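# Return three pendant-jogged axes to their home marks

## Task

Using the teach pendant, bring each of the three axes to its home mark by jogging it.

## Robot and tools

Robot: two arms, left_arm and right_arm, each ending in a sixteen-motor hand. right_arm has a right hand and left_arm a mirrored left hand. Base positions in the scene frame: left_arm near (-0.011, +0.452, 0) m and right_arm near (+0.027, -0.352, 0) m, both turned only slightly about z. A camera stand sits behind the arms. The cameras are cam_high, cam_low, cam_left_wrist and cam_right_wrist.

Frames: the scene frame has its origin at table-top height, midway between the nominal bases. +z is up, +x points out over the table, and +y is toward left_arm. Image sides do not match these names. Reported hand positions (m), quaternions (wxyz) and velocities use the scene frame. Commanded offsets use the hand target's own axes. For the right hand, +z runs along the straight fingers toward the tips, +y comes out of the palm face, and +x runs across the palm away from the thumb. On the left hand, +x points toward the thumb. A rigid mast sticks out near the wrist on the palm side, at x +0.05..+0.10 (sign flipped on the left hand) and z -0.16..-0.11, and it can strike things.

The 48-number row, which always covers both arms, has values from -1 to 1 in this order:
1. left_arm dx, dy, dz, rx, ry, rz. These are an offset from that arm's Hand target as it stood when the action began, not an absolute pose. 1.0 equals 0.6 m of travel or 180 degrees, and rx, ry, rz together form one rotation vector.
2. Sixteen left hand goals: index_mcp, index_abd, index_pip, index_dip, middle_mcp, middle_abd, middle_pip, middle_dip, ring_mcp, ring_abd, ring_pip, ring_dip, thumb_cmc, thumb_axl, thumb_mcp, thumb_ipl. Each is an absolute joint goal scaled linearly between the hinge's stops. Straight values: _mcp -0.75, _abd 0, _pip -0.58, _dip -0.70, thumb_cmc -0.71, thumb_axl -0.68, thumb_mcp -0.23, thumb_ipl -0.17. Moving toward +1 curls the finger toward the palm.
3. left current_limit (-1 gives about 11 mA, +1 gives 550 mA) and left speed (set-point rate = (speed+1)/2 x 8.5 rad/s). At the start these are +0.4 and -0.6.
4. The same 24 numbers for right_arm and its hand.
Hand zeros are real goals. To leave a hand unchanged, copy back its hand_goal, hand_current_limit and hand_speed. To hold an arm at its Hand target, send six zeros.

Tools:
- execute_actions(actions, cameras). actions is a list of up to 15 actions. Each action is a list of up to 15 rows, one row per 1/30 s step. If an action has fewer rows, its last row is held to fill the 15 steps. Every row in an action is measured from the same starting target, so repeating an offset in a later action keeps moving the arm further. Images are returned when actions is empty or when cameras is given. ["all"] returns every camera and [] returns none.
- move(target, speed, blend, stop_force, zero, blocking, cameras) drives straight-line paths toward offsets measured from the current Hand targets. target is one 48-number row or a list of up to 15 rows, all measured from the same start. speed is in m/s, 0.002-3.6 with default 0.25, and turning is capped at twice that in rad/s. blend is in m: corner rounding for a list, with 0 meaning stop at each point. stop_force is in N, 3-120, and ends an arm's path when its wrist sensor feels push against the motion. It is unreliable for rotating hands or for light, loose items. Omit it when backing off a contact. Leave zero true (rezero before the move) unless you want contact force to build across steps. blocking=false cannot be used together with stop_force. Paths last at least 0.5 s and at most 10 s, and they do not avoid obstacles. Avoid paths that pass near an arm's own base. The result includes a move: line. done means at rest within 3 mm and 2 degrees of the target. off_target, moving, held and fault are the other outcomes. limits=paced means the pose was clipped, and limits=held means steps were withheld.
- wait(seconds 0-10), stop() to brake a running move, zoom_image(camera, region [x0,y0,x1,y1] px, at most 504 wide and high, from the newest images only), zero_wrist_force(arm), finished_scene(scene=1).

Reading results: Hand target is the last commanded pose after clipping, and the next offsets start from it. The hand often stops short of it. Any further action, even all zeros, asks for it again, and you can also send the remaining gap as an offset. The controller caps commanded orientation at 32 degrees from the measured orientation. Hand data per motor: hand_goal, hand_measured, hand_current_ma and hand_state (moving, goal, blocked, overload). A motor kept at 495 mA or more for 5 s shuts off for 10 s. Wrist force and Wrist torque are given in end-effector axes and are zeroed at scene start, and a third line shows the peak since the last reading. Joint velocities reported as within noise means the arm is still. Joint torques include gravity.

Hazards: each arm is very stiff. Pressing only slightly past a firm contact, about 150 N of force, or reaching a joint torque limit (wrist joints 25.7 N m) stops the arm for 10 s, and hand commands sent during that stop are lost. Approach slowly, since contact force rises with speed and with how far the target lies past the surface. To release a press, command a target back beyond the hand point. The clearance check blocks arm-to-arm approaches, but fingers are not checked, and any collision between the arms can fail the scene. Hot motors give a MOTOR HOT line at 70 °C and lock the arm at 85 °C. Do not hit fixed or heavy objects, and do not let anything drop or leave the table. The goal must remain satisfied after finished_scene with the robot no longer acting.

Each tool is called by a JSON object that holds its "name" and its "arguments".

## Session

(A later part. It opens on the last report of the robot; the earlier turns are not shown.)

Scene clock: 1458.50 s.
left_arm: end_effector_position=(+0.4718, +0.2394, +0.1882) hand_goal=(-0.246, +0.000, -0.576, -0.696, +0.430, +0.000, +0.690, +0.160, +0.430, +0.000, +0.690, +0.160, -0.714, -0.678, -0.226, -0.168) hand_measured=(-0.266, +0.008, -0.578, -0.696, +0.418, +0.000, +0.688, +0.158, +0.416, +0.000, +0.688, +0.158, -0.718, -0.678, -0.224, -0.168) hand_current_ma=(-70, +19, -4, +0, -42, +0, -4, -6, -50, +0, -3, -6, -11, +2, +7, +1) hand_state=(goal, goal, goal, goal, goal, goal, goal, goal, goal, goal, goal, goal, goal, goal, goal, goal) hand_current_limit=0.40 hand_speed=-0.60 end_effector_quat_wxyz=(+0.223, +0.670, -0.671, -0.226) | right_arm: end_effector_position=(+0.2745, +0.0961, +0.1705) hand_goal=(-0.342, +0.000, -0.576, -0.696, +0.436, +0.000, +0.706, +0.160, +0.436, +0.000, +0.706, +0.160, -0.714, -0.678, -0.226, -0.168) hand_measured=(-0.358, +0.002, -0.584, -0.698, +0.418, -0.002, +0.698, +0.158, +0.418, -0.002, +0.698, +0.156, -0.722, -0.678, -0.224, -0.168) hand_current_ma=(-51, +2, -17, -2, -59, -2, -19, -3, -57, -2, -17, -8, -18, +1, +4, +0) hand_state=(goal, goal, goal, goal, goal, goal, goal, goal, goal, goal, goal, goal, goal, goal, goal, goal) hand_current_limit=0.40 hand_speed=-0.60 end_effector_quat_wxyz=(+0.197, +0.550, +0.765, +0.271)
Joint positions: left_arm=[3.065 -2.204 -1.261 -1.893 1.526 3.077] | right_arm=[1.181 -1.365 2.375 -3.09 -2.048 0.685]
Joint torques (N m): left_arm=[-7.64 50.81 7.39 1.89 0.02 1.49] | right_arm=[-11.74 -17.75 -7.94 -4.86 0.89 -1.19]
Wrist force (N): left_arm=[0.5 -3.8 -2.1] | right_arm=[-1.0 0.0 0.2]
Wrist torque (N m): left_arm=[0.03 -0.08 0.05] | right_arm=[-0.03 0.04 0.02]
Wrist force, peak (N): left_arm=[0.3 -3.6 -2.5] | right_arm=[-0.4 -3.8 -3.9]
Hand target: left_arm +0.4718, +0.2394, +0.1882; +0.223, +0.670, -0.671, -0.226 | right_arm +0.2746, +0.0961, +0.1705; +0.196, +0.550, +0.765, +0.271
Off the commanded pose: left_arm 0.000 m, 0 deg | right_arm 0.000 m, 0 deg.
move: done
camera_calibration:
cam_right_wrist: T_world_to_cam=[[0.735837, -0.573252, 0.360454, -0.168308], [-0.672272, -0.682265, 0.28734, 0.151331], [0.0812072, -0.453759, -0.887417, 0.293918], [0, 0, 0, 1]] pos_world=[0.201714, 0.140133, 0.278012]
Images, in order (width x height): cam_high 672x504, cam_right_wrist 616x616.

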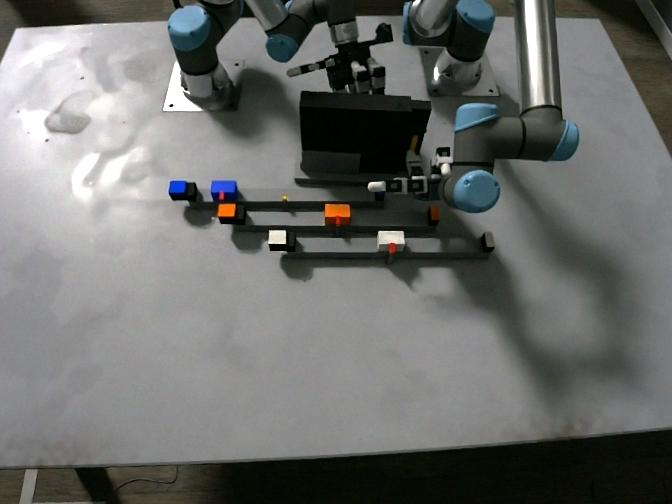

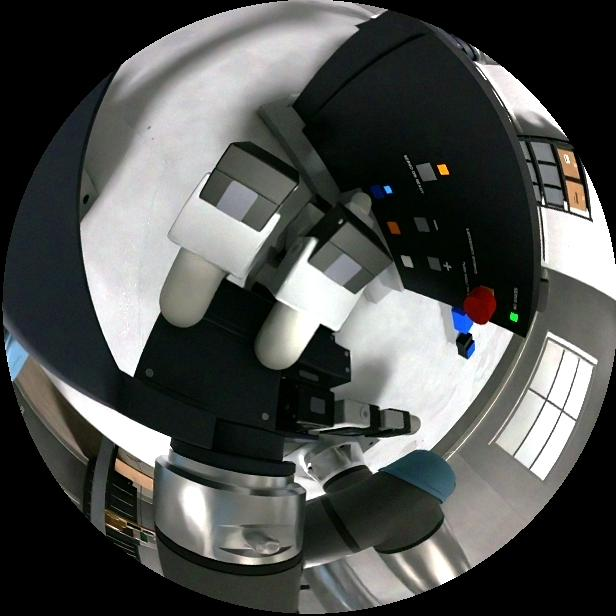

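{"name": "move", "arguments": {"target": [0,0,0,0,0,0,-0.2466,0,-0.576,-0.696,0.43,0,0.69,0.16,0.43,0,0.69,0.16,-0.714,-0.678,-0.226,-0.168,0.4,-0.6,-0.061,0.025,-0.0738,0,0,0,-0.342,0,-0.576,-0.696,0.436,0,0.706,0.16,0.436,0,0.706,0.16,-0.714,-0.678,-0.226,-0.168,0.4,-0.6], "speed": 0.06}}

{"name": "move", "arguments": {"target": [0,0,0,0,0,0,-0.2466,0,-0.576,-0.696,0.43,0,0.69,0.16,0.43,0,0.69,0.16,-0.714,-0.678,-0.226,-0.168,0.4,-0.6,-0.0079,0.01467,0.01196,0,0,0,-0.342,0,-0.576,-0.696,0.436,0,0.706,0.16,0.436,0,0.706,0.16,-0.714,-0.678,-0.226,-0.168,0.4,-0.6], "speed": 0.02, "cameras": ["cam_high"]}}

{"name": "zoom_image", "arguments": {"camera": "cam_high", "region": [200, 170, 300, 220]}}

{"name": "wait", "arguments": {"seconds": 10, "cameras": ["cam_high"]}}

{"name": "zoom_image", "arguments": {"camera": "cam_high", "region": [200, 170, 300, 220]}}

{"name": "wait", "arguments": {"seconds": 8, "cameras": ["cam_high"]}}

{"name": "move", "arguments": {"target": [0,0,0,0,0,0,-0.2466,0,-0.576,-0.696,0.43,0,0.69,0.16,0.43,0,0.69,0.16,-0.714,-0.678,-0.226,-0.168,0.4,-0.6,0.0079,-0.01467,-0.01196,0,0,0,-0.342,0,-0.576,-0.696,0.436,0,0.706,0.16,0.436,0,0.706,0.16,-0.714,-0.678,-0.226,-0.168,0.4,-0.6], "speed": 0.04, "cameras": ["cam_high", "cam_right_wrist"]}}

{"name": "zoom_image", "arguments": {"camera": "cam_high", "region": [200, 170, 300, 220]}}

Scene clock: 1484.37 s.
left_arm: end_effector_position=(+0.4718, +0.2394, +0.1882) hand_goal=(-0.246, +0.000, -0.576, -0.696, +0.430, +0.000, +0.690, +0.160, +0.430, +0.000, +0.690, +0.160, -0.714, -0.678, -0.226, -0.168) hand_measured=(-0.266, +0.008, -0.578, -0.696, +0.418, +0.000, +0.688, +0.158, +0.416, +0.000, +0.688, +0.158, -0.718, -0.678, -0.224, -0.168) hand_current_ma=(-70, +19, -4, +0, -42, +0, -4, -6, -50, +0, -3, -6, -11, +2, +7, +1) hand_state=(goal, goal, goal, goal, goal, goal, goal, goal, goal, goal, goal, goal, goal, goal, goal, goal) hand_current_limit=0.40 hand_speed=-0.60 end_effector_quat_wxyz=(+0.223, +0.670, -0.671, -0.226) | right_arm: end_effector_position=(+0.2708, +0.0563, +0.2142) hand_goal=(-0.342, +0.000, -0.576, -0.696, +0.436, +0.000, +0.706, +0.160, +0.436, +0.000, +0.706, +0.160, -0.714, -0.678, -0.226, -0.168) hand_measured=(-0.358, +0.002, -0.584, -0.698, +0.418, -0.002, +0.698, +0.158, +0.418, -0.002, +0.698, +0.156, -0.722, -0.678, -0.224, -0.168) hand_current_ma=(-51, +2, -17, -2, -59, -2, -19, -3, -57, -2, -17, -8, -18, +1, +4, +0) hand_state=(goal, goal, goal, goal, goal, goal, goal, goal, goal, goal, goal, goal, goal, goal, goal, goal) hand_current_limit=0.40 hand_speed=-0.60 end_effector_quat_wxyz=(+0.196, +0.550, +0.765, +0.271)
Joint positions: left_arm=[3.065 -2.204 -1.261 -1.893 1.526 3.077] | right_arm=[1.141 -1.572 2.438 -2.963 -2.028 0.647]
Joint torques (N m): left_arm=[-8.01 52.12 7.41 1.9 0.01 1.42] | right_arm=[13.5 -21.97 -27.32 -5.1 -2.59 1.3]
Wrist force (N): left_arm=[0.2 -3.4 -2.2] | right_arm=[-1.2 -0.2 0.2]
Wrist torque (N m): left_arm=[0.07 -0.03 0.02] | right_arm=[-0.01 0.05 0.03]
Wrist force, peak (N): left_arm=[0.2 -3.9 -2.1] | right_arm=[-1.5 -0.4 -0.1]
Hand target: left_arm +0.4718, +0.2394, +0.1882; +0.223, +0.670, -0.671, -0.226 | right_arm +0.2707, +0.0563, +0.2144; +0.196, +0.550, +0.765, +0.271
Off the commanded pose: left_arm 0.000 m, 0 deg | right_arm 0.000 m, 0 deg.
move: done

Scene clock: 1485.23 s.
left_arm: end_effector_position=(+0.4718, +0.2394, +0.1882) hand_goal=(-0.246, +0.000, -0.576, -0.696, +0.430, +0.000, +0.690, +0.160, +0.430, +0.000, +0.690, +0.160, -0.714, -0.678, -0.226, -0.168) hand_measured=(-0.266, +0.008, -0.578, -0.696, +0.418, +0.000, +0.688, +0.158, +0.416, +0.000, +0.688, +0.158, -0.718, -0.678, -0.224, -0.168) hand_current_ma=(-70, +19, -4, +0, -42, +0, -4, -6, -50, +0, -3, -6, -11, +2, +7, +1) hand_state=(goal, goal, goal, goal, goal, goal, goal, goal, goal, goal, goal, goal, goal, goal, goal, goal) hand_current_limit=0.40 hand_speed=-0.60 end_effector_quat_wxyz=(+0.223, +0.670, -0.671, -0.226) | right_arm: end_effector_position=(+0.2831, +0.0554, +0.2144) hand_goal=(-0.342, +0.000, -0.576, -0.696, +0.436, +0.000, +0.706, +0.160, +0.436, +0.000, +0.706, +0.160, -0.714, -0.678, -0.226, -0.168) hand_measured=(-0.358, +0.002, -0.584, -0.698, +0.418, -0.002, +0.698, +0.158, +0.418, -0.002, +0.698, +0.156, -0.722, -0.678, -0.224, -0.168) hand_current_ma=(-51, +3, -17, -2, -59, -2, -19, -3, -57, -2, -17, -8, -18, +1, +4, +0) hand_state=(goal, goal, goal, goal, goal, goal, goal, goal, goal, goal, goal, goal, goal, goal, goal, goal) hand_current_limit=0.40 hand_speed=-0.60 end_effector_quat_wxyz=(+0.196, +0.550, +0.765, +0.271)
Joint positions: left_arm=[3.065 -2.204 -1.261 -1.893 1.526 3.077] | right_arm=[1.108 -1.566 2.436 -2.982 -2.011 0.615]
Joint torques (N m): left_arm=[-8.34 51.21 7.49 1.92 0.05 1.51] | right_arm=[10.76 -16.82 -25.94 -2.36 -3.14 0.92]
Wrist force (N): left_arm=[0.2 -3.6 -2.3] | right_arm=[-0.2 -8.8 -10.1]
Wrist torque (N m): left_arm=[0.08 -0.05 0.02] | right_arm=[0.49 -0.19 0.19]
Wrist force, peak (N): left_arm=[0.4 -3.7 -2.4] | right_arm=[-0.4 -9.1 -10.8]
Hand target: left_arm +0.4718, +0.2394, +0.1882; +0.223, +0.670, -0.671, -0.226 | right_arm +0.2830, +0.0554, +0.2144; +0.196, +0.550, +0.765, +0.271
Off the commanded pose: left_arm 0.000 m, 0 deg | right_arm 0.000 m, 0 deg.
move: done
Images, in order (width x height): cam_high 672x504.

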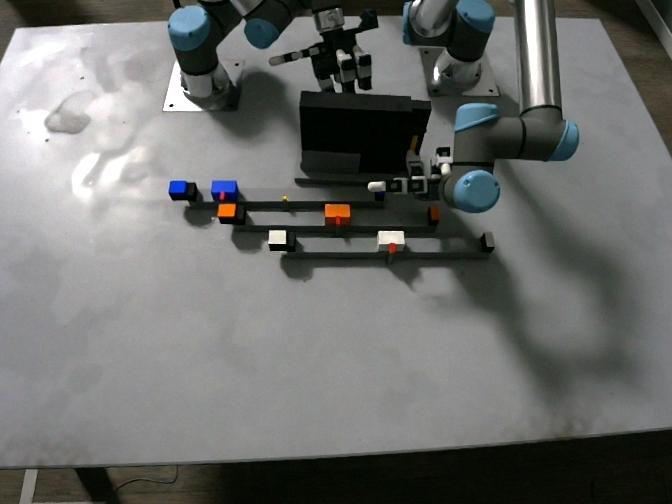

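Scaled by 5.040.

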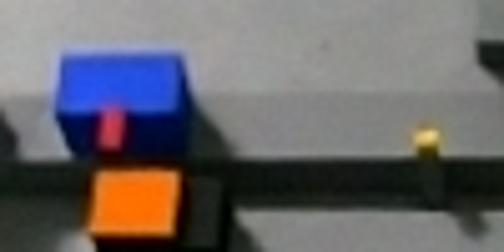

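Scene clock: 1495.23 s.
left_arm: end_effector_position=(+0.4718, +0.2394, +0.1882) hand_goal=(-0.246, +0.000, -0.576, -0.696, +0.430, +0.000, +0.690, +0.160, +0.430, +0.000, +0.690, +0.160, -0.714, -0.678, -0.226, -0.168) hand_measured=(-0.266, +0.008, -0.578, -0.696, +0.418, +0.000, +0.688, +0.158, +0.416, +0.000, +0.688, +0.158, -0.718, -0.678, -0.224, -0.168) hand_current_ma=(-70, +19, -4, +0, -42, +0, -4, -6, -50, +0, -3, -6, -11, +2, +7, +1) hand_state=(goal, goal, goal, goal, goal, goal, goal, goal, goal, goal, goal, goal, goal, goal, goal, goal) hand_current_limit=0.40 hand_speed=-0.60 end_effector_quat_wxyz=(+0.223, +0.670, -0.671, -0.226) | right_arm: end_effector_position=(+0.2830, +0.0554, +0.2144) hand_goal=(-0.342, +0.000, -0.576, -0.696, +0.436, +0.000, +0.706, +0.160, +0.436, +0.000, +0.706, +0.160, -0.714, -0.678, -0.226, -0.168) hand_measured=(-0.358, +0.002, -0.584, -0.698, +0.418, -0.002, +0.698, +0.158, +0.418, -0.002, +0.698, +0.156, -0.722, -0.678, -0.224, -0.168) hand_current_ma=(-51, +3, -17, -2, -59, -2, -19, -3, -57, -2, -17, -8, -18, +1, +4, +0) hand_state=(goal, goal, goal, goal, goal, goal, goal, goal, goal, goal, goal, goal, goal, goal, goal, goal) hand_current_limit=0.40 hand_speed=-0.60 end_effector_quat_wxyz=(+0.196, +0.550, +0.765, +0.271)
Joint positions: left_arm=[3.065 -2.204 -1.261 -1.893 1.526 3.077] | right_arm=[1.108 -1.566 2.437 -2.982 -2.012 0.615]
Joint torques (N m): left_arm=[-7.93 51.12 6.96 1.88 -0.03 1.47] | right_arm=[11.16 -21.16 -6.71 -0.85 -0.56 0.95]
Wrist force (N): left_arm=[0.2 -3.6 -2.1] | right_arm=[-0.9 -6.8 -7.7]
Wrist torque (N m): left_arm=[0.06 -0.04 0.01] | right_arm=[0.39 -0.09 0.11]
Wrist force, peak (N): left_arm=[0.0 -3.8 -2.4] | right_arm=[-0.5 -8.2 -9.5]
Hand target: left_arm +0.4718, +0.2394, +0.1882; +0.223, +0.670, -0.671, -0.226 | right_arm +0.2830, +0.0554, +0.2144; +0.196, +0.550, +0.765, +0.271
Off the commanded pose: left_arm 0.000 m, 0 deg | right_arm 0.000 m, 0 deg.
wait: 10.00 s; at rest by 0.17 s
Images, in order (width x height): cam_high 672x504.

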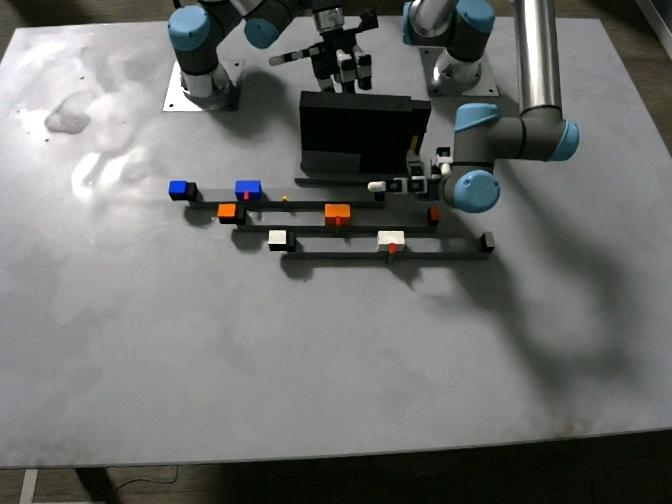

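Scaled by 5.040.

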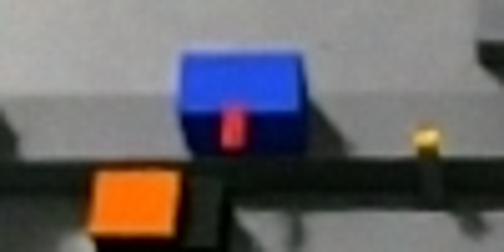

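Scene clock: 1503.23 s.
left_arm: end_effector_position=(+0.4718, +0.2394, +0.1882) hand_goal=(-0.246, +0.000, -0.576, -0.696, +0.430, +0.000, +0.690, +0.160, +0.430, +0.000, +0.690, +0.160, -0.714, -0.678, -0.226, -0.168) hand_measured=(-0.266, +0.008, -0.578, -0.696, +0.418, +0.000, +0.688, +0.158, +0.416, +0.000, +0.688, +0.158, -0.718, -0.678, -0.224, -0.168) hand_current_ma=(-70, +19, -4, +0, -42, +0, -4, -6, -50, +0, -3, -6, -11, +2, +7, +1) hand_state=(goal, goal, goal, goal, goal, goal, goal, goal, goal, goal, goal, goal, goal, goal, goal, goal) hand_current_limit=0.40 hand_speed=-0.60 end_effector_quat_wxyz=(+0.223, +0.670, -0.671, -0.226) | right_arm: end_effector_position=(+0.2830, +0.0554, +0.2144) hand_goal=(-0.342, +0.000, -0.576, -0.696, +0.436, +0.000, +0.706, +0.160, +0.436, +0.000, +0.706, +0.160, -0.714, -0.678, -0.226, -0.168) hand_measured=(-0.358, +0.002, -0.584, -0.698, +0.418, -0.002, +0.698, +0.158, +0.418, -0.002, +0.698, +0.156, -0.722, -0.678, -0.224, -0.168) hand_current_ma=(-51, +3, -17, -2, -59, -2, -19, -3, -57, -2, -17, -8, -18, +1, +4, +0) hand_state=(goal, goal, goal, goal, goal, goal, goal, goal, goal, goal, goal, goal, goal, goal, goal, goal) hand_current_limit=0.40 hand_speed=-0.60 end_effector_quat_wxyz=(+0.196, +0.550, +0.765, +0.271)
Joint positions: left_arm=[3.065 -2.204 -1.261 -1.893 1.526 3.077] | right_arm=[1.108 -1.566 2.437 -2.982 -2.012 0.615]
Joint torques (N m): left_arm=[-7.19 50.78 7 1.83 -0.06 1.56] | right_arm=[10.69 -20.52 -6.89 -0.96 0.1 1.14]
Wrist force (N): left_arm=[0.2 -3.3 -2.1] | right_arm=[-0.4 -7.1 -7.5]
Wrist torque (N m): left_arm=[0.09 -0.04 0.01] | right_arm=[0.34 -0.15 0.15]
Wrist force, peak (N): left_arm=[0.2 -3.9 -2.3] | right_arm=[-0.5 -7.2 -7.8]
Hand target: left_arm +0.4718, +0.2394, +0.1882; +0.223, +0.670, -0.671, -0.226 | right_arm +0.2830, +0.0554, +0.2144; +0.196, +0.550, +0.765, +0.271
Off the commanded pose: left_arm 0.000 m, 0 deg | right_arm 0.000 m, 0 deg.
wait: 8.00 s; at rest by 0.17 s
Images, in order (width x height): cam_high 672x504.

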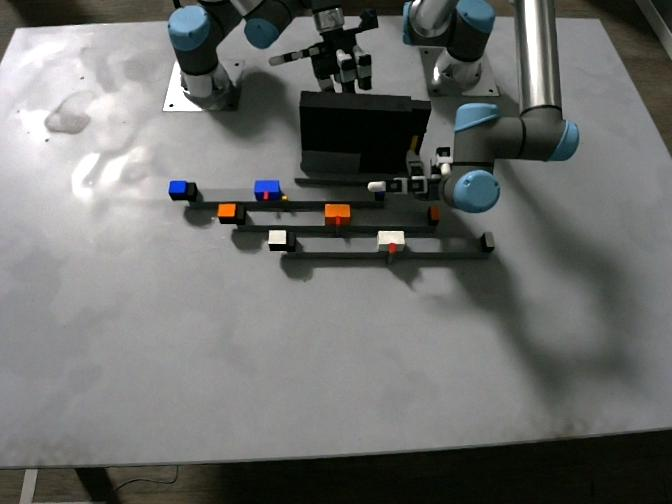

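Scene clock: 1503.97 s.
left_arm: end_effector_position=(+0.4718, +0.2394, +0.1882) hand_goal=(-0.246, +0.000, -0.576, -0.696, +0.430, +0.000, +0.690, +0.160, +0.430, +0.000, +0.690, +0.160, -0.714, -0.678, -0.226, -0.168) hand_measured=(-0.266, +0.008, -0.578, -0.696, +0.418, +0.000, +0.688, +0.158, +0.416, +0.000, +0.688, +0.158, -0.718, -0.678, -0.224, -0.168) hand_current_ma=(-70, +19, -4, +0, -42, +0, -4, -6, -50, +0, -3, -6, -11, +2, +7, +1) hand_state=(goal, goal, goal, goal, goal, goal, goal, goal, goal, goal, goal, goal, goal, goal, goal, goal) hand_current_limit=0.40 hand_speed=-0.60 end_effector_quat_wxyz=(+0.223, +0.670, -0.671, -0.226) | right_arm: end_effector_position=(+0.2706, +0.0563, +0.2144) hand_goal=(-0.342, +0.000, -0.576, -0.696, +0.436, +0.000, +0.706, +0.160, +0.436, +0.000, +0.706, +0.160, -0.714, -0.678, -0.226, -0.168) hand_measured=(-0.358, +0.002, -0.584, -0.698, +0.418, -0.002, +0.698, +0.158, +0.418, -0.002, +0.698, +0.156, -0.722, -0.678, -0.224, -0.168) hand_current_ma=(-51, +2, -17, -2, -59, -2, -19, -3, -57, -2, -17, -8, -18, +1, +4, +0) hand_state=(goal, goal, goal, goal, goal, goal, goal, goal, goal, goal, goal, goal, goal, goal, goal, goal) hand_current_limit=0.40 hand_speed=-0.60 end_effector_quat_wxyz=(+0.197, +0.550, +0.765, +0.271) end_effector_velocity=(+0.001, +0.000, +0.000) end_effector_angular_velocity=(-0.001, +0.001, +0.002)
Joint positions: left_arm=[3.065 -2.204 -1.261 -1.893 1.526 3.077] | right_arm=[1.142 -1.572 2.438 -2.963 -2.029 0.647]
Joint velocities: left_arm=[within noise] | right_arm=[-0.004 0.001 0 -0.002 0.004 -0.006]
Joint torques (N m): left_arm=[-7.48 51.97 6.98 1.94 -0.17 1.47] | right_arm=[-13.2 -10.28 -10.61 -4.89 0.93 -1.4]
Wrist force (N): left_arm=[0.3 -3.8 -2.1] | right_arm=[-1.1 -0.3 0.2]
Wrist torque (N m): left_arm=[0.03 -0.05 0.03] | right_arm=[-0.02 0.04 -0.01]
Wrist force, peak (N): left_arm=[0.3 -3.8 -2.1] | right_arm=[-0.4 -6.7 -7.4]
Hand target: left_arm +0.4718, +0.2394, +0.1882; +0.223, +0.670, -0.671, -0.226 | right_arm +0.2707, +0.0563, +0.2144; +0.196, +0.550, +0.765, +0.271
Off the commanded pose: left_arm 0.000 m, 0 deg | right_arm 0.000 m, 0 deg.
move: done
camera_calibration:
cam_right_wrist: T_world_to_cam=[[0.735787, -0.573302, 0.360475, -0.204143], [-0.672327, -0.682223, 0.287313, 0.109023], [0.0812069, -0.453758, -0.887417, 0.315125], [0, 0, 0, 1]] pos_world=[0.197915, 0.100333, 0.321912]
Images, in order (width x height): cam_high 672x504, cam_right_wrist 616x616.

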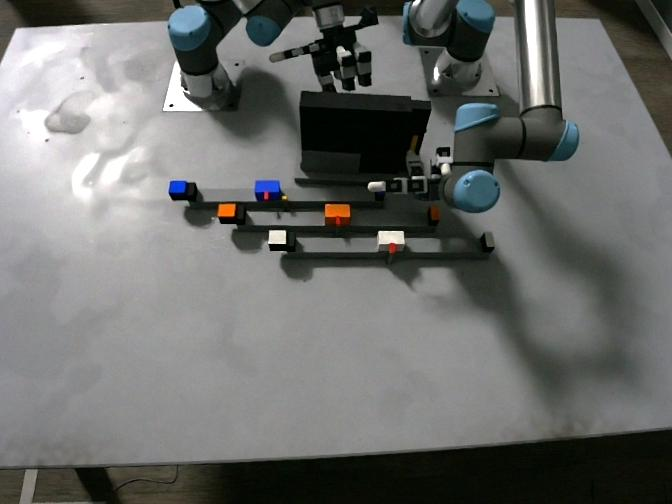

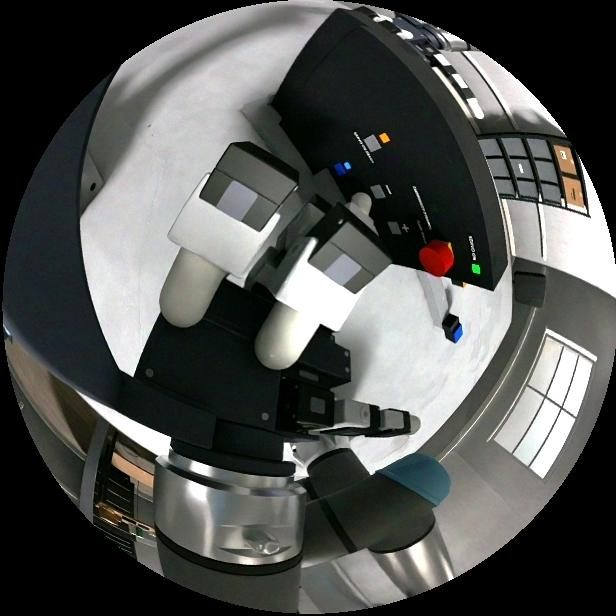

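Scaled by 5.040.

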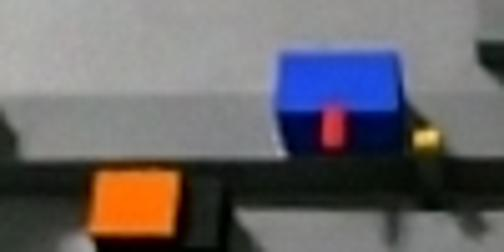

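{"name": "move", "arguments": {"target": [0,0,0,0,0,0,-0.2466,0,-0.576,-0.696,0.43,0,0.69,0.16,0.43,0,0.69,0.16,-0.714,-0.678,-0.226,-0.168,0.4,-0.6,-0.0079,0.01467,0.01196,0,0,0,-0.342,0,-0.576,-0.696,0.436,0,0.706,0.16,0.436,0,0.706,0.16,-0.714,-0.678,-0.226,-0.168,0.4,-0.6], "speed": 0.02}}

{"name": "wait", "arguments": {"seconds": 7.0}}

{"name": "move", "arguments": {"target": [0,0,0,0,0,0,-0.2466,0,-0.576,-0.696,0.43,0,0.69,0.16,0.43,0,0.69,0.16,-0.714,-0.678,-0.226,-0.168,0.4,-0.6,0.0079,-0.01467,-0.01196,0,0,0,-0.342,0,-0.576,-0.696,0.436,0,0.706,0.16,0.436,0,0.706,0.16,-0.714,-0.678,-0.226,-0.168,0.4,-0.6], "speed": 0.04, "cameras": ["cam_high", "cam_right_wrist"]}}

{"name": "zoom_image", "arguments": {"camera": "cam_high", "region": [200, 170, 300, 220]}}

{"name": "zoom_image", "arguments": {"camera": "cam_high", "region": [260, 170, 310, 220]}}

Scene clock: 1525.67 s.
left_arm: end_effector_position=(+0.4718, +0.2394, +0.1882) hand_goal=(-0.246, +0.000, -0.576, -0.696, +0.430, +0.000, +0.690, +0.160, +0.430, +0.000, +0.690, +0.160, -0.714, -0.678, -0.226, -0.168) hand_measured=(-0.266, +0.008, -0.578, -0.696, +0.418, +0.000, +0.688, +0.158, +0.416, +0.000, +0.688, +0.158, -0.718, -0.678, -0.224, -0.168) hand_current_ma=(-70, +19, -4, +0, -42, +0, -4, -6, -50, +0, -3, -6, -11, +2, +7, +1) hand_state=(goal, goal, goal, goal, goal, goal, goal, goal, goal, goal, goal, goal, goal, goal, goal, goal) hand_current_limit=0.40 hand_speed=-0.60 end_effector_quat_wxyz=(+0.223, +0.670, -0.671, -0.226) | right_arm: end_effector_position=(+0.2831, +0.0554, +0.2144) hand_goal=(-0.342, +0.000, -0.576, -0.696, +0.436, +0.000, +0.706, +0.160, +0.436, +0.000, +0.706, +0.160, -0.714, -0.678, -0.226, -0.168) hand_measured=(-0.358, +0.002, -0.584, -0.696, +0.418, -0.002, +0.698, +0.158, +0.418, -0.002, +0.698, +0.156, -0.722, -0.678, -0.224, -0.168) hand_current_ma=(-51, +3, -17, -2, -59, -2, -19, -3, -57, -2, -17, -8, -18, +1, +4, +0) hand_state=(goal, goal, goal, goal, goal, goal, goal, goal, goal, goal, goal, goal, goal, goal, goal, goal) hand_current_limit=0.40 hand_speed=-0.60 end_effector_quat_wxyz=(+0.196, +0.550, +0.765, +0.271)
Joint positions: left_arm=[3.065 -2.204 -1.261 -1.893 1.526 3.077] | right_arm=[1.108 -1.566 2.436 -2.982 -2.011 0.615]
Joint torques (N m): left_arm=[-6.79 50.95 6.48 1.96 -0.07 1.4] | right_arm=[10.24 -16.68 -26.34 -2.22 -3.12 1.01]
Wrist force (N): left_arm=[0.2 -3.4 -2.1] | right_arm=[-0.8 -9.0 -9.9]
Wrist torque (N m): left_arm=[0.06 -0.04 0.02] | right_arm=[0.44 -0.13 0.13]
Wrist force, peak (N): left_arm=[0.0 -3.8 -2.3] | right_arm=[-0.6 -9.3 -11.0]
Hand target: left_arm +0.4718, +0.2394, +0.1882; +0.223, +0.670, -0.671, -0.226 | right_arm +0.2830, +0.0554, +0.2144; +0.196, +0.550, +0.765, +0.271
Off the commanded pose: left_arm 0.000 m, 0 deg | right_arm 0.000 m, 0 deg.
move: done

Scene clock: 1532.67 s.
left_arm: end_effector_position=(+0.4718, +0.2394, +0.1882) hand_goal=(-0.246, +0.000, -0.576, -0.696, +0.430, +0.000, +0.690, +0.160, +0.430, +0.000, +0.690, +0.160, -0.714, -0.678, -0.226, -0.168) hand_measured=(-0.266, +0.008, -0.578, -0.696, +0.418, +0.000, +0.688, +0.158, +0.416, +0.000, +0.688, +0.158, -0.718, -0.678, -0.224, -0.168) hand_current_ma=(-70, +19, -4, +0, -42, +0, -4, -6, -50, +0, -3, -6, -11, +2, +7, +1) hand_state=(goal, goal, goal, goal, goal, goal, goal, goal, goal, goal, goal, goal, goal, goal, goal, goal) hand_current_limit=0.40 hand_speed=-0.60 end_effector_quat_wxyz=(+0.223, +0.670, -0.671, -0.226) | right_arm: end_effector_position=(+0.2830, +0.0554, +0.2144) hand_goal=(-0.342, +0.000, -0.576, -0.696, +0.436, +0.000, +0.706, +0.160, +0.436, +0.000, +0.706, +0.160, -0.714, -0.678, -0.226, -0.168) hand_measured=(-0.358, +0.002, -0.584, -0.696, +0.418, -0.002, +0.698, +0.158, +0.418, -0.002, +0.698, +0.156, -0.722, -0.678, -0.224, -0.168) hand_current_ma=(-51, +3, -17, -2, -59, -2, -19, -3, -57, -2, -17, -8, -18, +1, +4, +0) hand_state=(goal, goal, goal, goal, goal, goal, goal, goal, goal, goal, goal, goal, goal, goal, goal, goal) hand_current_limit=0.40 hand_speed=-0.60 end_effector_quat_wxyz=(+0.196, +0.550, +0.765, +0.271)
Joint positions: left_arm=[3.065 -2.204 -1.261 -1.893 1.526 3.077] | right_arm=[1.108 -1.566 2.437 -2.982 -2.012 0.615]
Joint torques (N m): left_arm=[-7.06 51.45 6.58 1.82 -0.27 1.62] | right_arm=[10.35 -21.34 -7.48 -0.85 -1.43 1.09]
Wrist force (N): left_arm=[0.3 -3.5 -2.2] | right_arm=[-0.5 -6.8 -7.7]
Wrist torque (N m): left_arm=[0.05 -0.06 0.02] | right_arm=[0.39 -0.13 0.14]
Wrist force, peak (N): left_arm=[0.5 -3.7 -2.3] | right_arm=[-0.6 -8.3 -9.4]
Hand target: left_arm +0.4718, +0.2394, +0.1882; +0.223, +0.670, -0.671, -0.226 | right_arm +0.2830, +0.0554, +0.2144; +0.196, +0.550, +0.765, +0.271
Off the commanded pose: left_arm 0.000 m, 0 deg | right_arm 0.000 m, 0 deg.
wait: 7.00 s; at rest by 0.17 s

Scene clock: 1533.40 s.
left_arm: end_effector_position=(+0.4718, +0.2394, +0.1882) hand_goal=(-0.246, +0.000, -0.576, -0.696, +0.430, +0.000, +0.690, +0.160, +0.430, +0.000, +0.690, +0.160, -0.714, -0.678, -0.226, -0.168) hand_measured=(-0.266, +0.008, -0.578, -0.696, +0.418, +0.000, +0.688, +0.158, +0.416, +0.000, +0.688, +0.158, -0.718, -0.678, -0.224, -0.168) hand_current_ma=(-70, +19, -4, +0, -42, +0, -4, -6, -50, +0, -3, -6, -11, +2, +7, +1) hand_state=(goal, goal, goal, goal, goal, goal, goal, goal, goal, goal, goal, goal, goal, goal, goal, goal) hand_current_limit=0.40 hand_speed=-0.60 end_effector_quat_wxyz=(+0.223, +0.670, -0.671, -0.226) | right_arm: end_effector_position=(+0.2706, +0.0563, +0.2144) hand_goal=(-0.342, +0.000, -0.576, -0.696, +0.436, +0.000, +0.706, +0.160, +0.436, +0.000, +0.706, +0.160, -0.714, -0.678, -0.226, -0.168) hand_measured=(-0.358, +0.002, -0.584, -0.696, +0.418, -0.002, +0.698, +0.158, +0.418, -0.002, +0.698, +0.156, -0.722, -0.678, -0.224, -0.168) hand_current_ma=(-51, +3, -17, -2, -59, -2, -19, -3, -57, -2, -17, -8, -18, +1, +4, +0) hand_state=(goal, goal, goal, goal, goal, goal, goal, goal, goal, goal, goal, goal, goal, goal, goal, goal) hand_current_limit=0.40 hand_speed=-0.60 end_effector_quat_wxyz=(+0.197, +0.550, +0.765, +0.271) end_effector_velocity=(+0.002, +0.000, +0.001) end_effector_angular_velocity=(+0.000, -0.001, +0.001)
Joint positions: left_arm=[3.065 -2.204 -1.261 -1.893 1.526 3.077] | right_arm=[1.142 -1.572 2.438 -2.963 -2.029 0.647]
Joint velocities: left_arm=[within noise] | right_arm=[-0.004 0.001 -0.001 -0.002 0.001 -0.005]
Joint torques (N m): left_arm=[-7.38 51.56 6.98 1.98 -0.23 1.5] | right_arm=[-14.02 -10.44 -10.16 -4.97 0.88 -1.25]
Wrist force (N): left_arm=[0.7 -3.4 -2.1] | right_arm=[-1.1 -0.3 0.2]
Wrist torque (N m): left_arm=[0.08 -0.10 0.06] | right_arm=[-0.03 0.04 0.00]
Wrist force, peak (N): left_arm=[0.2 -3.8 -2.2] | right_arm=[-0.7 -6.8 -7.4]
Hand target: left_arm +0.4718, +0.2394, +0.1882; +0.223, +0.670, -0.671, -0.226 | right_arm +0.2707, +0.0563, +0.2144; +0.196, +0.550, +0.765, +0.271
Off the commanded pose: left_arm 0.000 m, 0 deg | right_arm 0.000 m, 0 deg.
move: done
camera_calibration:
cam_right_wrist: T_world_to_cam=[[0.735787, -0.573302, 0.360475, -0.204143], [-0.672327, -0.682223, 0.287313, 0.109023], [0.0812069, -0.453758, -0.887417, 0.315125], [0, 0, 0, 1]] pos_world=[0.197915, 0.100333, 0.321912]
Images, in order (width x height): cam_high 672x504, cam_right_wrist 616x616.

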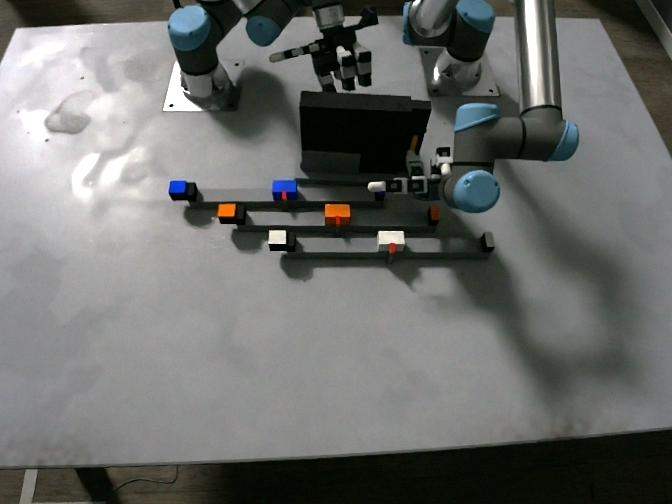

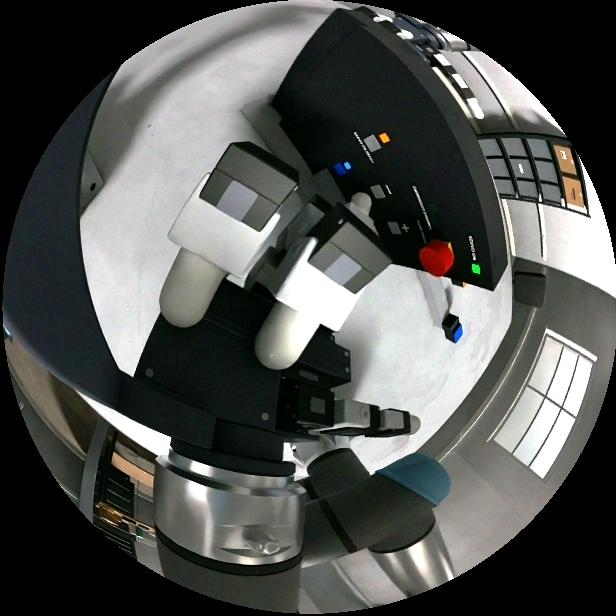

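Scaled by 5.040.

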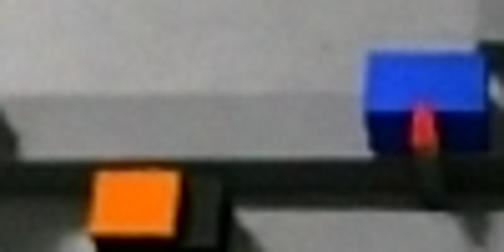

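Scaled by 10.080.

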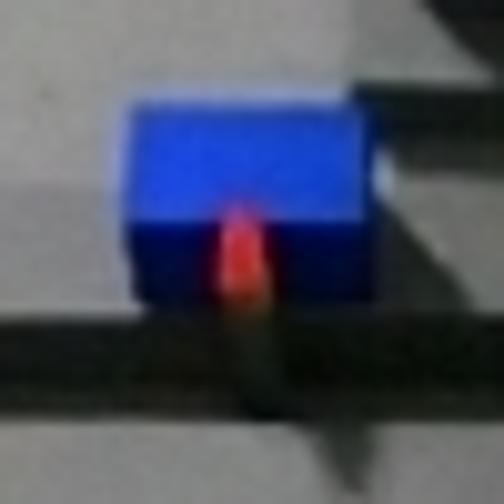

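{"name": "move", "arguments": {"target": [[0,0,0,0,0,0,-0.2466,0,-0.576,-0.696,0.43,0,0.69,0.16,0.43,0,0.69,0.16,-0.714,-0.678,-0.226,-0.168,0.4,-0.6,-0.0079,0.01467,0.01196,0,0,0,-0.342,0,-0.576,-0.696,0.436,0,0.706,0.16,0.436,0,0.706,0.16,-0.714,-0.678,-0.226,-0.168,0.4,-0.6],[0,0,0,0,0,0,-0.2466,0,-0.576,-0.696,0.43,0,0.69,0.16,0.43,0,0.69,0.16,-0.714,-0.678,-0.226,-0.168,0.4,-0.6,0,0,0,0,0,0,-0.342,0,-0.576,-0.696,0.436,0,0.706,0.16,0.436,0,0.706,0.16,-0.714,-0.678,-0.226,-0.168,0.4,-0.6]], "speed": 0.03, "cameras": ["cam_high", "cam_low", "cam_left_wrist"]}}

{"name": "zoom_image", "arguments": {"camera": "cam_high", "region": [260, 170, 310, 220]}}

{"name": "zoom_image", "arguments": {"camera": "cam_high", "region": [315, 195, 365, 245]}}

{"name": "zoom_image", "arguments": {"camera": "cam_high", "region": [355, 220, 405, 270]}}

{"name": "zoom_image", "arguments": {"camera": "cam_left_wrist", "region": [150, 290, 290, 430]}}

{"name": "zoom_image", "arguments": {"camera": "cam_low", "region": [420, 220, 520, 280]}}

Scene clock: 1549.73 s.
left_arm: end_effector_position=(+0.4718, +0.2394, +0.1882) hand_goal=(-0.246, +0.000, -0.576, -0.696, +0.430, +0.000, +0.690, +0.160, +0.430, +0.000, +0.690, +0.160, -0.714, -0.678, -0.226, -0.168) hand_measured=(-0.266, +0.008, -0.578, -0.696, +0.418, +0.000, +0.688, +0.158, +0.416, +0.000, +0.688, +0.158, -0.718, -0.678, -0.224, -0.168) hand_current_ma=(-70, +19, -4, +0, -42, +0, -4, -6, -50, +0, -3, -6, -11, +2, +7, +1) hand_state=(goal, goal, goal, goal, goal, goal, goal, goal, goal, goal, goal, goal, goal, goal, goal, goal) hand_current_limit=0.40 hand_speed=-0.60 end_effector_quat_wxyz=(+0.223, +0.670, -0.671, -0.226) | right_arm: end_effector_position=(+0.2706, +0.0563, +0.2144) hand_goal=(-0.342, +0.000, -0.576, -0.696, +0.436, +0.000, +0.706, +0.160, +0.436, +0.000, +0.706, +0.160, -0.714, -0.678, -0.226, -0.168) hand_measured=(-0.358, +0.000, -0.584, -0.696, +0.418, -0.002, +0.698, +0.158, +0.418, -0.002, +0.698, +0.156, -0.722, -0.678, -0.224, -0.168) hand_current_ma=(-51, +1, -17, -1, -59, -2, -19, -3, -57, -2, -17, -8, -18, +1, +4, +0) hand_state=(goal, goal, goal, goal, goal, goal, goal, goal, goal, goal, goal, goal, goal, goal, goal, goal) hand_current_limit=0.40 hand_speed=-0.60 end_effector_quat_wxyz=(+0.197, +0.550, +0.765, +0.271) end_effector_velocity=(+0.002, +0.000, +0.001) end_effector_angular_velocity=(+0.000, -0.001, +0.002)
Joint positions: left_arm=[3.065 -2.204 -1.261 -1.893 1.526 3.077] | right_arm=[1.142 -1.572 2.438 -2.963 -2.029 0.647]
Joint velocities: left_arm=[within noise] | right_arm=[-0.004 0 -0.001 -0.003 0.002 -0.007]
Joint torques (N m): left_arm=[-7.15 50.74 6.61 1.93 -0.26 1.36] | right_arm=[-13.59 -11.24 -10.83 -5.05 0.85 -1.18]
Wrist force (N): left_arm=[0.2 -3.5 -2.0] | right_arm=[-1.2 -0.3 0.3]
Wrist torque (N m): left_arm=[0.04 -0.03 0.02] | right_arm=[-0.04 0.05 -0.01]
Wrist force, peak (N): left_arm=[0.5 -3.9 -2.2] | right_arm=[-0.2 -10.1 -11.6]
Hand target: left_arm +0.4718, +0.2394, +0.1882; +0.223, +0.670, -0.671, -0.226 | right_arm +0.2707, +0.0563, +0.2144; +0.196, +0.550, +0.765, +0.271
Off the commanded pose: left_arm 0.000 m, 0 deg | right_arm 0.000 m, 0 deg.
move: done
camera_calibration:
cam_left_wrist: T_world_to_cam=[[0.508576, 0.749941, -0.423011, -0.367965], [0.860212, -0.421312, 0.287283, -0.417159], [0.0372256, -0.509985, -0.859377, 0.392012], [0, 0, 0, 1]] pos_world=[0.53139, 0.300118, 0.301076]
Images, in order (width x height): cam_high 672x504, cam_low 672x504, cam_left_wrist 616x616.

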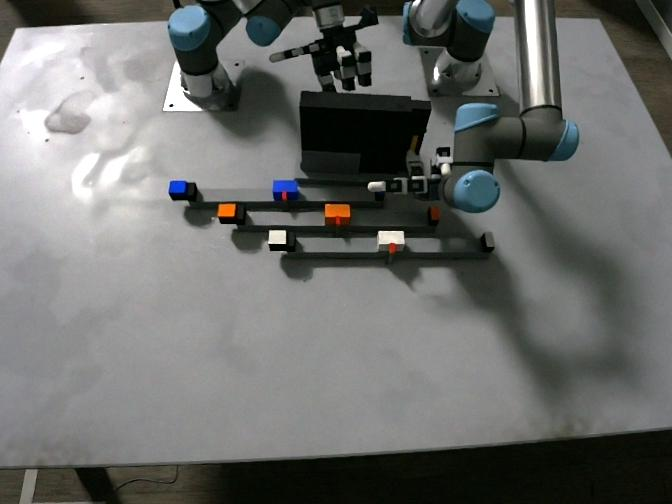

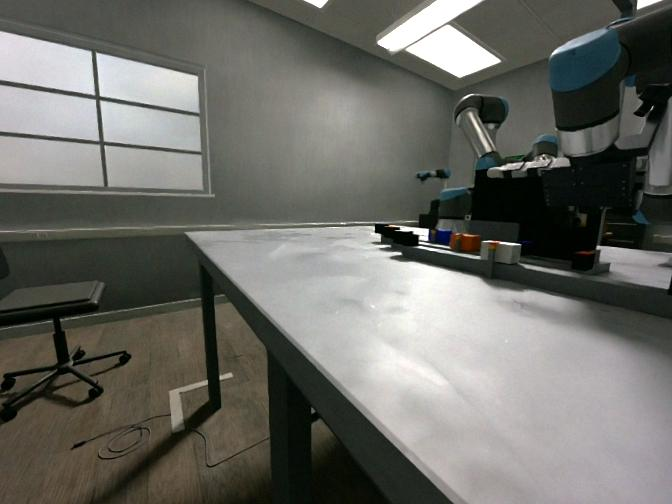

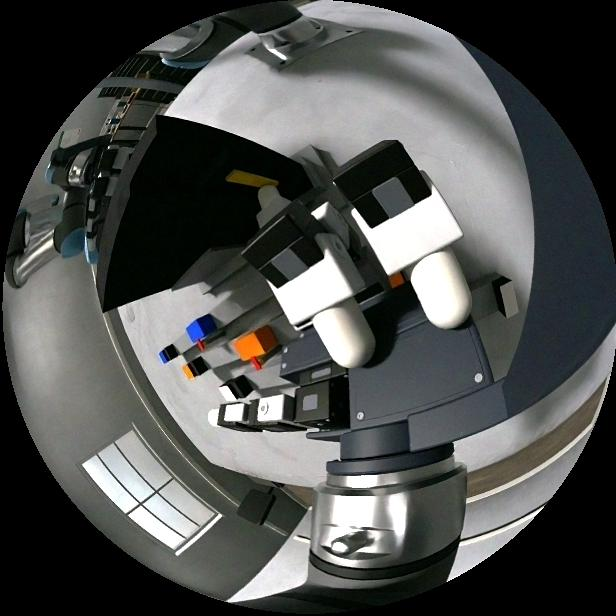

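Scaled by 10.080.

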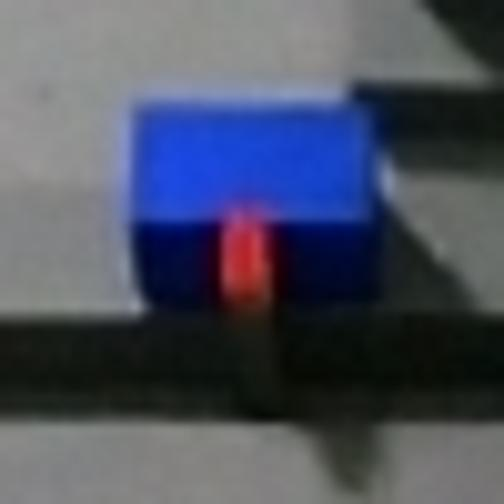

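Scaled by 10.080.

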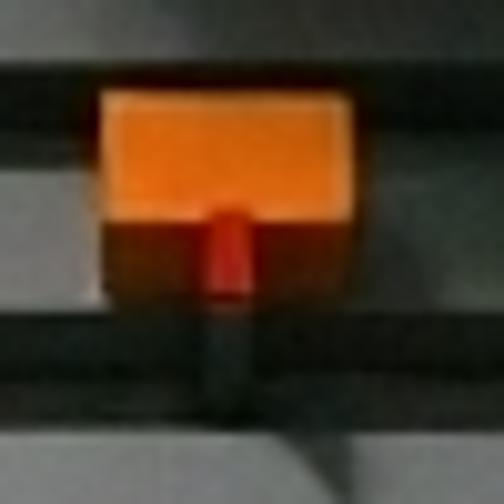

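Scaled by 10.080.

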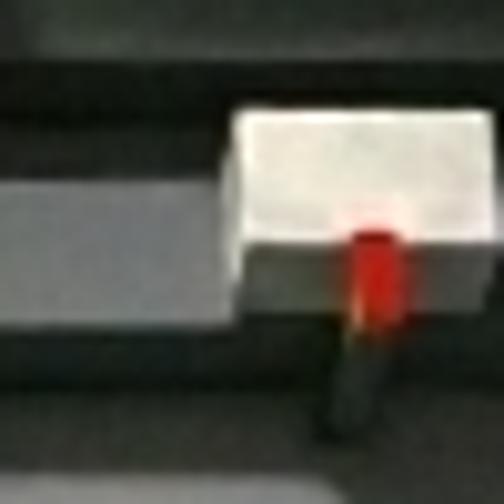

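Scaled by 3.600 from the camera's 616x616 image, which has a finer 880x880 frame.

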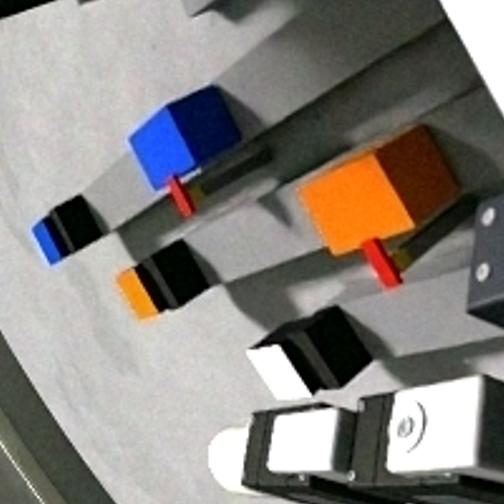

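Scaled by 5.040.

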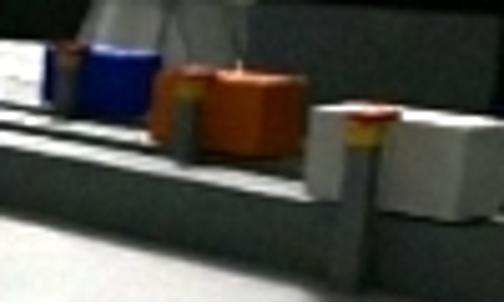

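{"name": "move", "arguments": {"target": [0,-0.0667,-0.05,0,0,0,-0.2466,0,-0.576,-0.696,0.43,0,0.69,0.16,0.43,0,0.69,0.16,-0.714,-0.678,-0.226,-0.168,0.4,-0.6,0.021,-0.049,-0.04,0,0,0,-0.342,0,-0.576,-0.696,0.436,0,0.706,0.16,0.436,0,0.706,0.16,-0.714,-0.678,-0.226,-0.168,0.4,-0.6], "speed": 0.05, "cameras": ["cam_high", "cam_right_wrist", "cam_left_wrist"]}}

{"name": "zoom_image", "arguments": {"camera": "cam_high", "region": [260, 170, 410, 270]}}

{"name": "zoom_image", "arguments": {"camera": "cam_high", "region": [260, 170, 310, 220]}}

{"name": "zoom_image", "arguments": {"camera": "cam_left_wrist", "region": [150, 270, 310, 430]}}

{"name": "zoom_image", "arguments": {"camera": "cam_right_wrist", "region": [300, 60, 510, 290]}}

Scene clock: 1572.13 s.
left_arm: end_effector_position=(+0.5218, +0.2393, +0.1880) hand_goal=(-0.246, +0.000, -0.576, -0.696, +0.430, +0.000, +0.690, +0.160, +0.430, +0.000, +0.690, +0.160, -0.714, -0.678, -0.226, -0.168) hand_measured=(-0.266, +0.004, -0.578, -0.696, +0.418, +0.000, +0.688, +0.158, +0.416, +0.000, +0.688, +0.158, -0.718, -0.678, -0.224, -0.168) hand_current_ma=(-70, +8, -4, +0, -42, +0, -4, -6, -50, +0, -3, -6, -11, +2, +7, +1) hand_state=(goal, goal, goal, goal, goal, goal, goal, goal, goal, goal, goal, goal, goal, goal, goal, goal) hand_current_limit=0.40 hand_speed=-0.60 end_effector_quat_wxyz=(+0.223, +0.670, -0.671, -0.226) | right_arm: end_effector_position=(+0.2307, +0.0562, +0.2144) hand_goal=(-0.342, +0.000, -0.576, -0.696, +0.436, +0.000, +0.706, +0.160, +0.436, +0.000, +0.706, +0.160, -0.714, -0.678, -0.226, -0.168) hand_measured=(-0.358, +0.000, -0.584, -0.696, +0.418, -0.002, +0.698, +0.158, +0.418, -0.002, +0.698, +0.156, -0.722, -0.678, -0.224, -0.168) hand_current_ma=(-50, +1, -17, -1, -59, -2, -19, -3, -57, -2, -17, -8, -18, +1, +4, +0) hand_state=(goal, goal, goal, goal, goal, goal, goal, goal, goal, goal, goal, goal, goal, goal, goal, goal) hand_current_limit=0.40 hand_speed=-0.60 end_effector_quat_wxyz=(+0.196, +0.550, +0.765, +0.271)
Joint positions: left_arm=[3.07 -2.326 -1.053 -1.98 1.529 3.081] | right_arm=[1.249 -1.595 2.444 -2.896 -2.08 0.754]
Joint torques (N m): left_arm=[-3.81 51.98 18.39 2.93 0.77 1.05] | right_arm=[-12.51 -8.26 -27.07 -5.38 0.82 -0.51]
Wrist force (N): left_arm=[0.8 -0.3 1.5] | right_arm=[-1.4 -0.3 0.3]
Wrist torque (N m): left_arm=[-0.15 -0.08 0.00] | right_arm=[-0.04 0.07 0.00]
Wrist force, peak (N): left_arm=[0.3 -4.0 -1.9] | right_arm=[-1.7 0.1 0.5]
Hand target: left_arm +0.5218, +0.2392, +0.1880; +0.223, +0.670, -0.671, -0.226 | right_arm +0.2307, +0.0562, +0.2144; +0.196, +0.550, +0.765, +0.271
Off the commanded pose: left_arm 0.000 m, 0 deg | right_arm 0.000 m, 0 deg.
move: done
camera_calibration:
cam_left_wrist: T_world_to_cam=[[0.508475, 0.74999, -0.423046, -0.393349], [0.860272, -0.421224, 0.287234, -0.4602], [0.0372255, -0.509986, -0.859377, 0.389928], [0, 0, 0, 1]] pos_world=[0.58139, 0.300018, 0.300876]
cam_right_wrist: T_world_to_cam=[[0.735848, -0.573311, 0.360338, -0.174733], [-0.672272, -0.682266, 0.287339, 0.0820493], [0.0811115, -0.453683, -0.887464, 0.318351], [0, 0, 0, 1]] pos_world=[0.157914, 0.100233, 0.321912]
Images, in order (width x height): cam_high 672x504, cam_left_wrist 616x616, cam_right_wrist 616x616.

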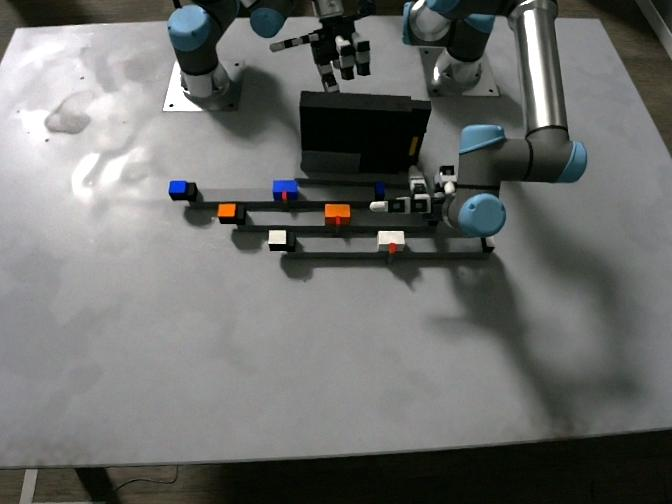

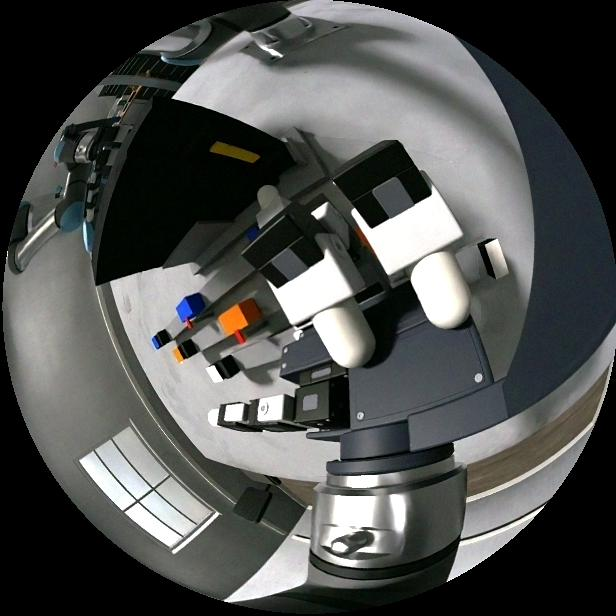

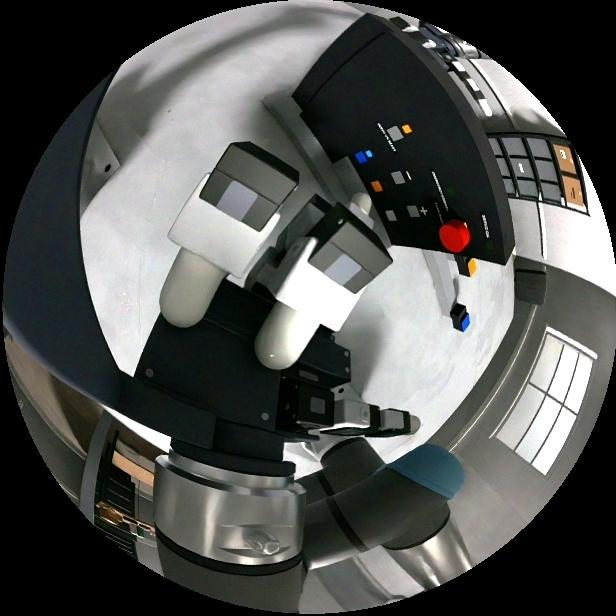

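Scaled by 3.360.

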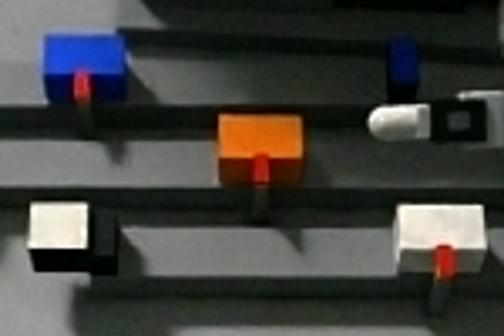

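Scaled by 10.080.

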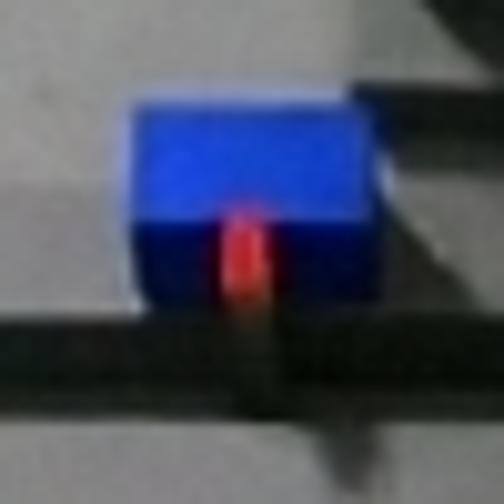

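Scaled by 3.150 from the camera's 616x616 image, which has a finer 880x880 frame.

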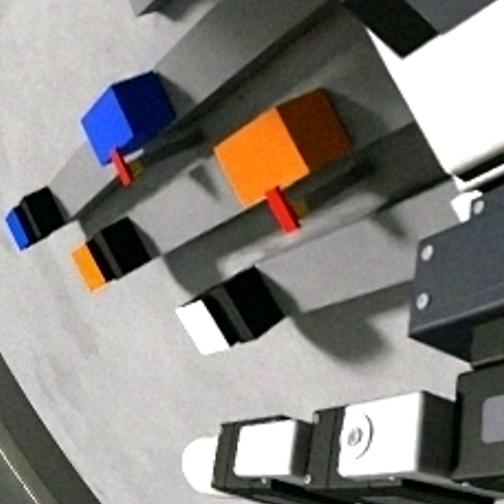

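Scaled by 2.191 from the camera's 616x616 image, which has a finer 880x880 frame.

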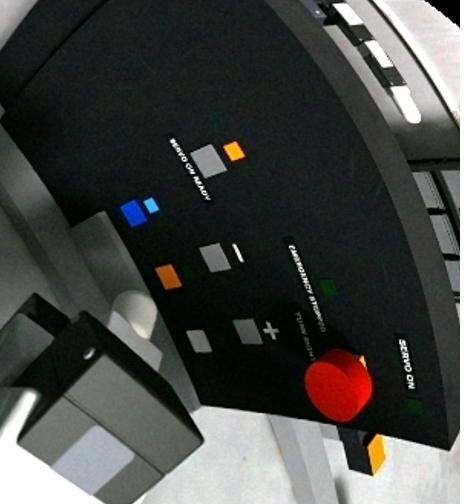

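{"name": "finished_scene", "arguments": {"scene": 1}}

The scene is finished: the task was done.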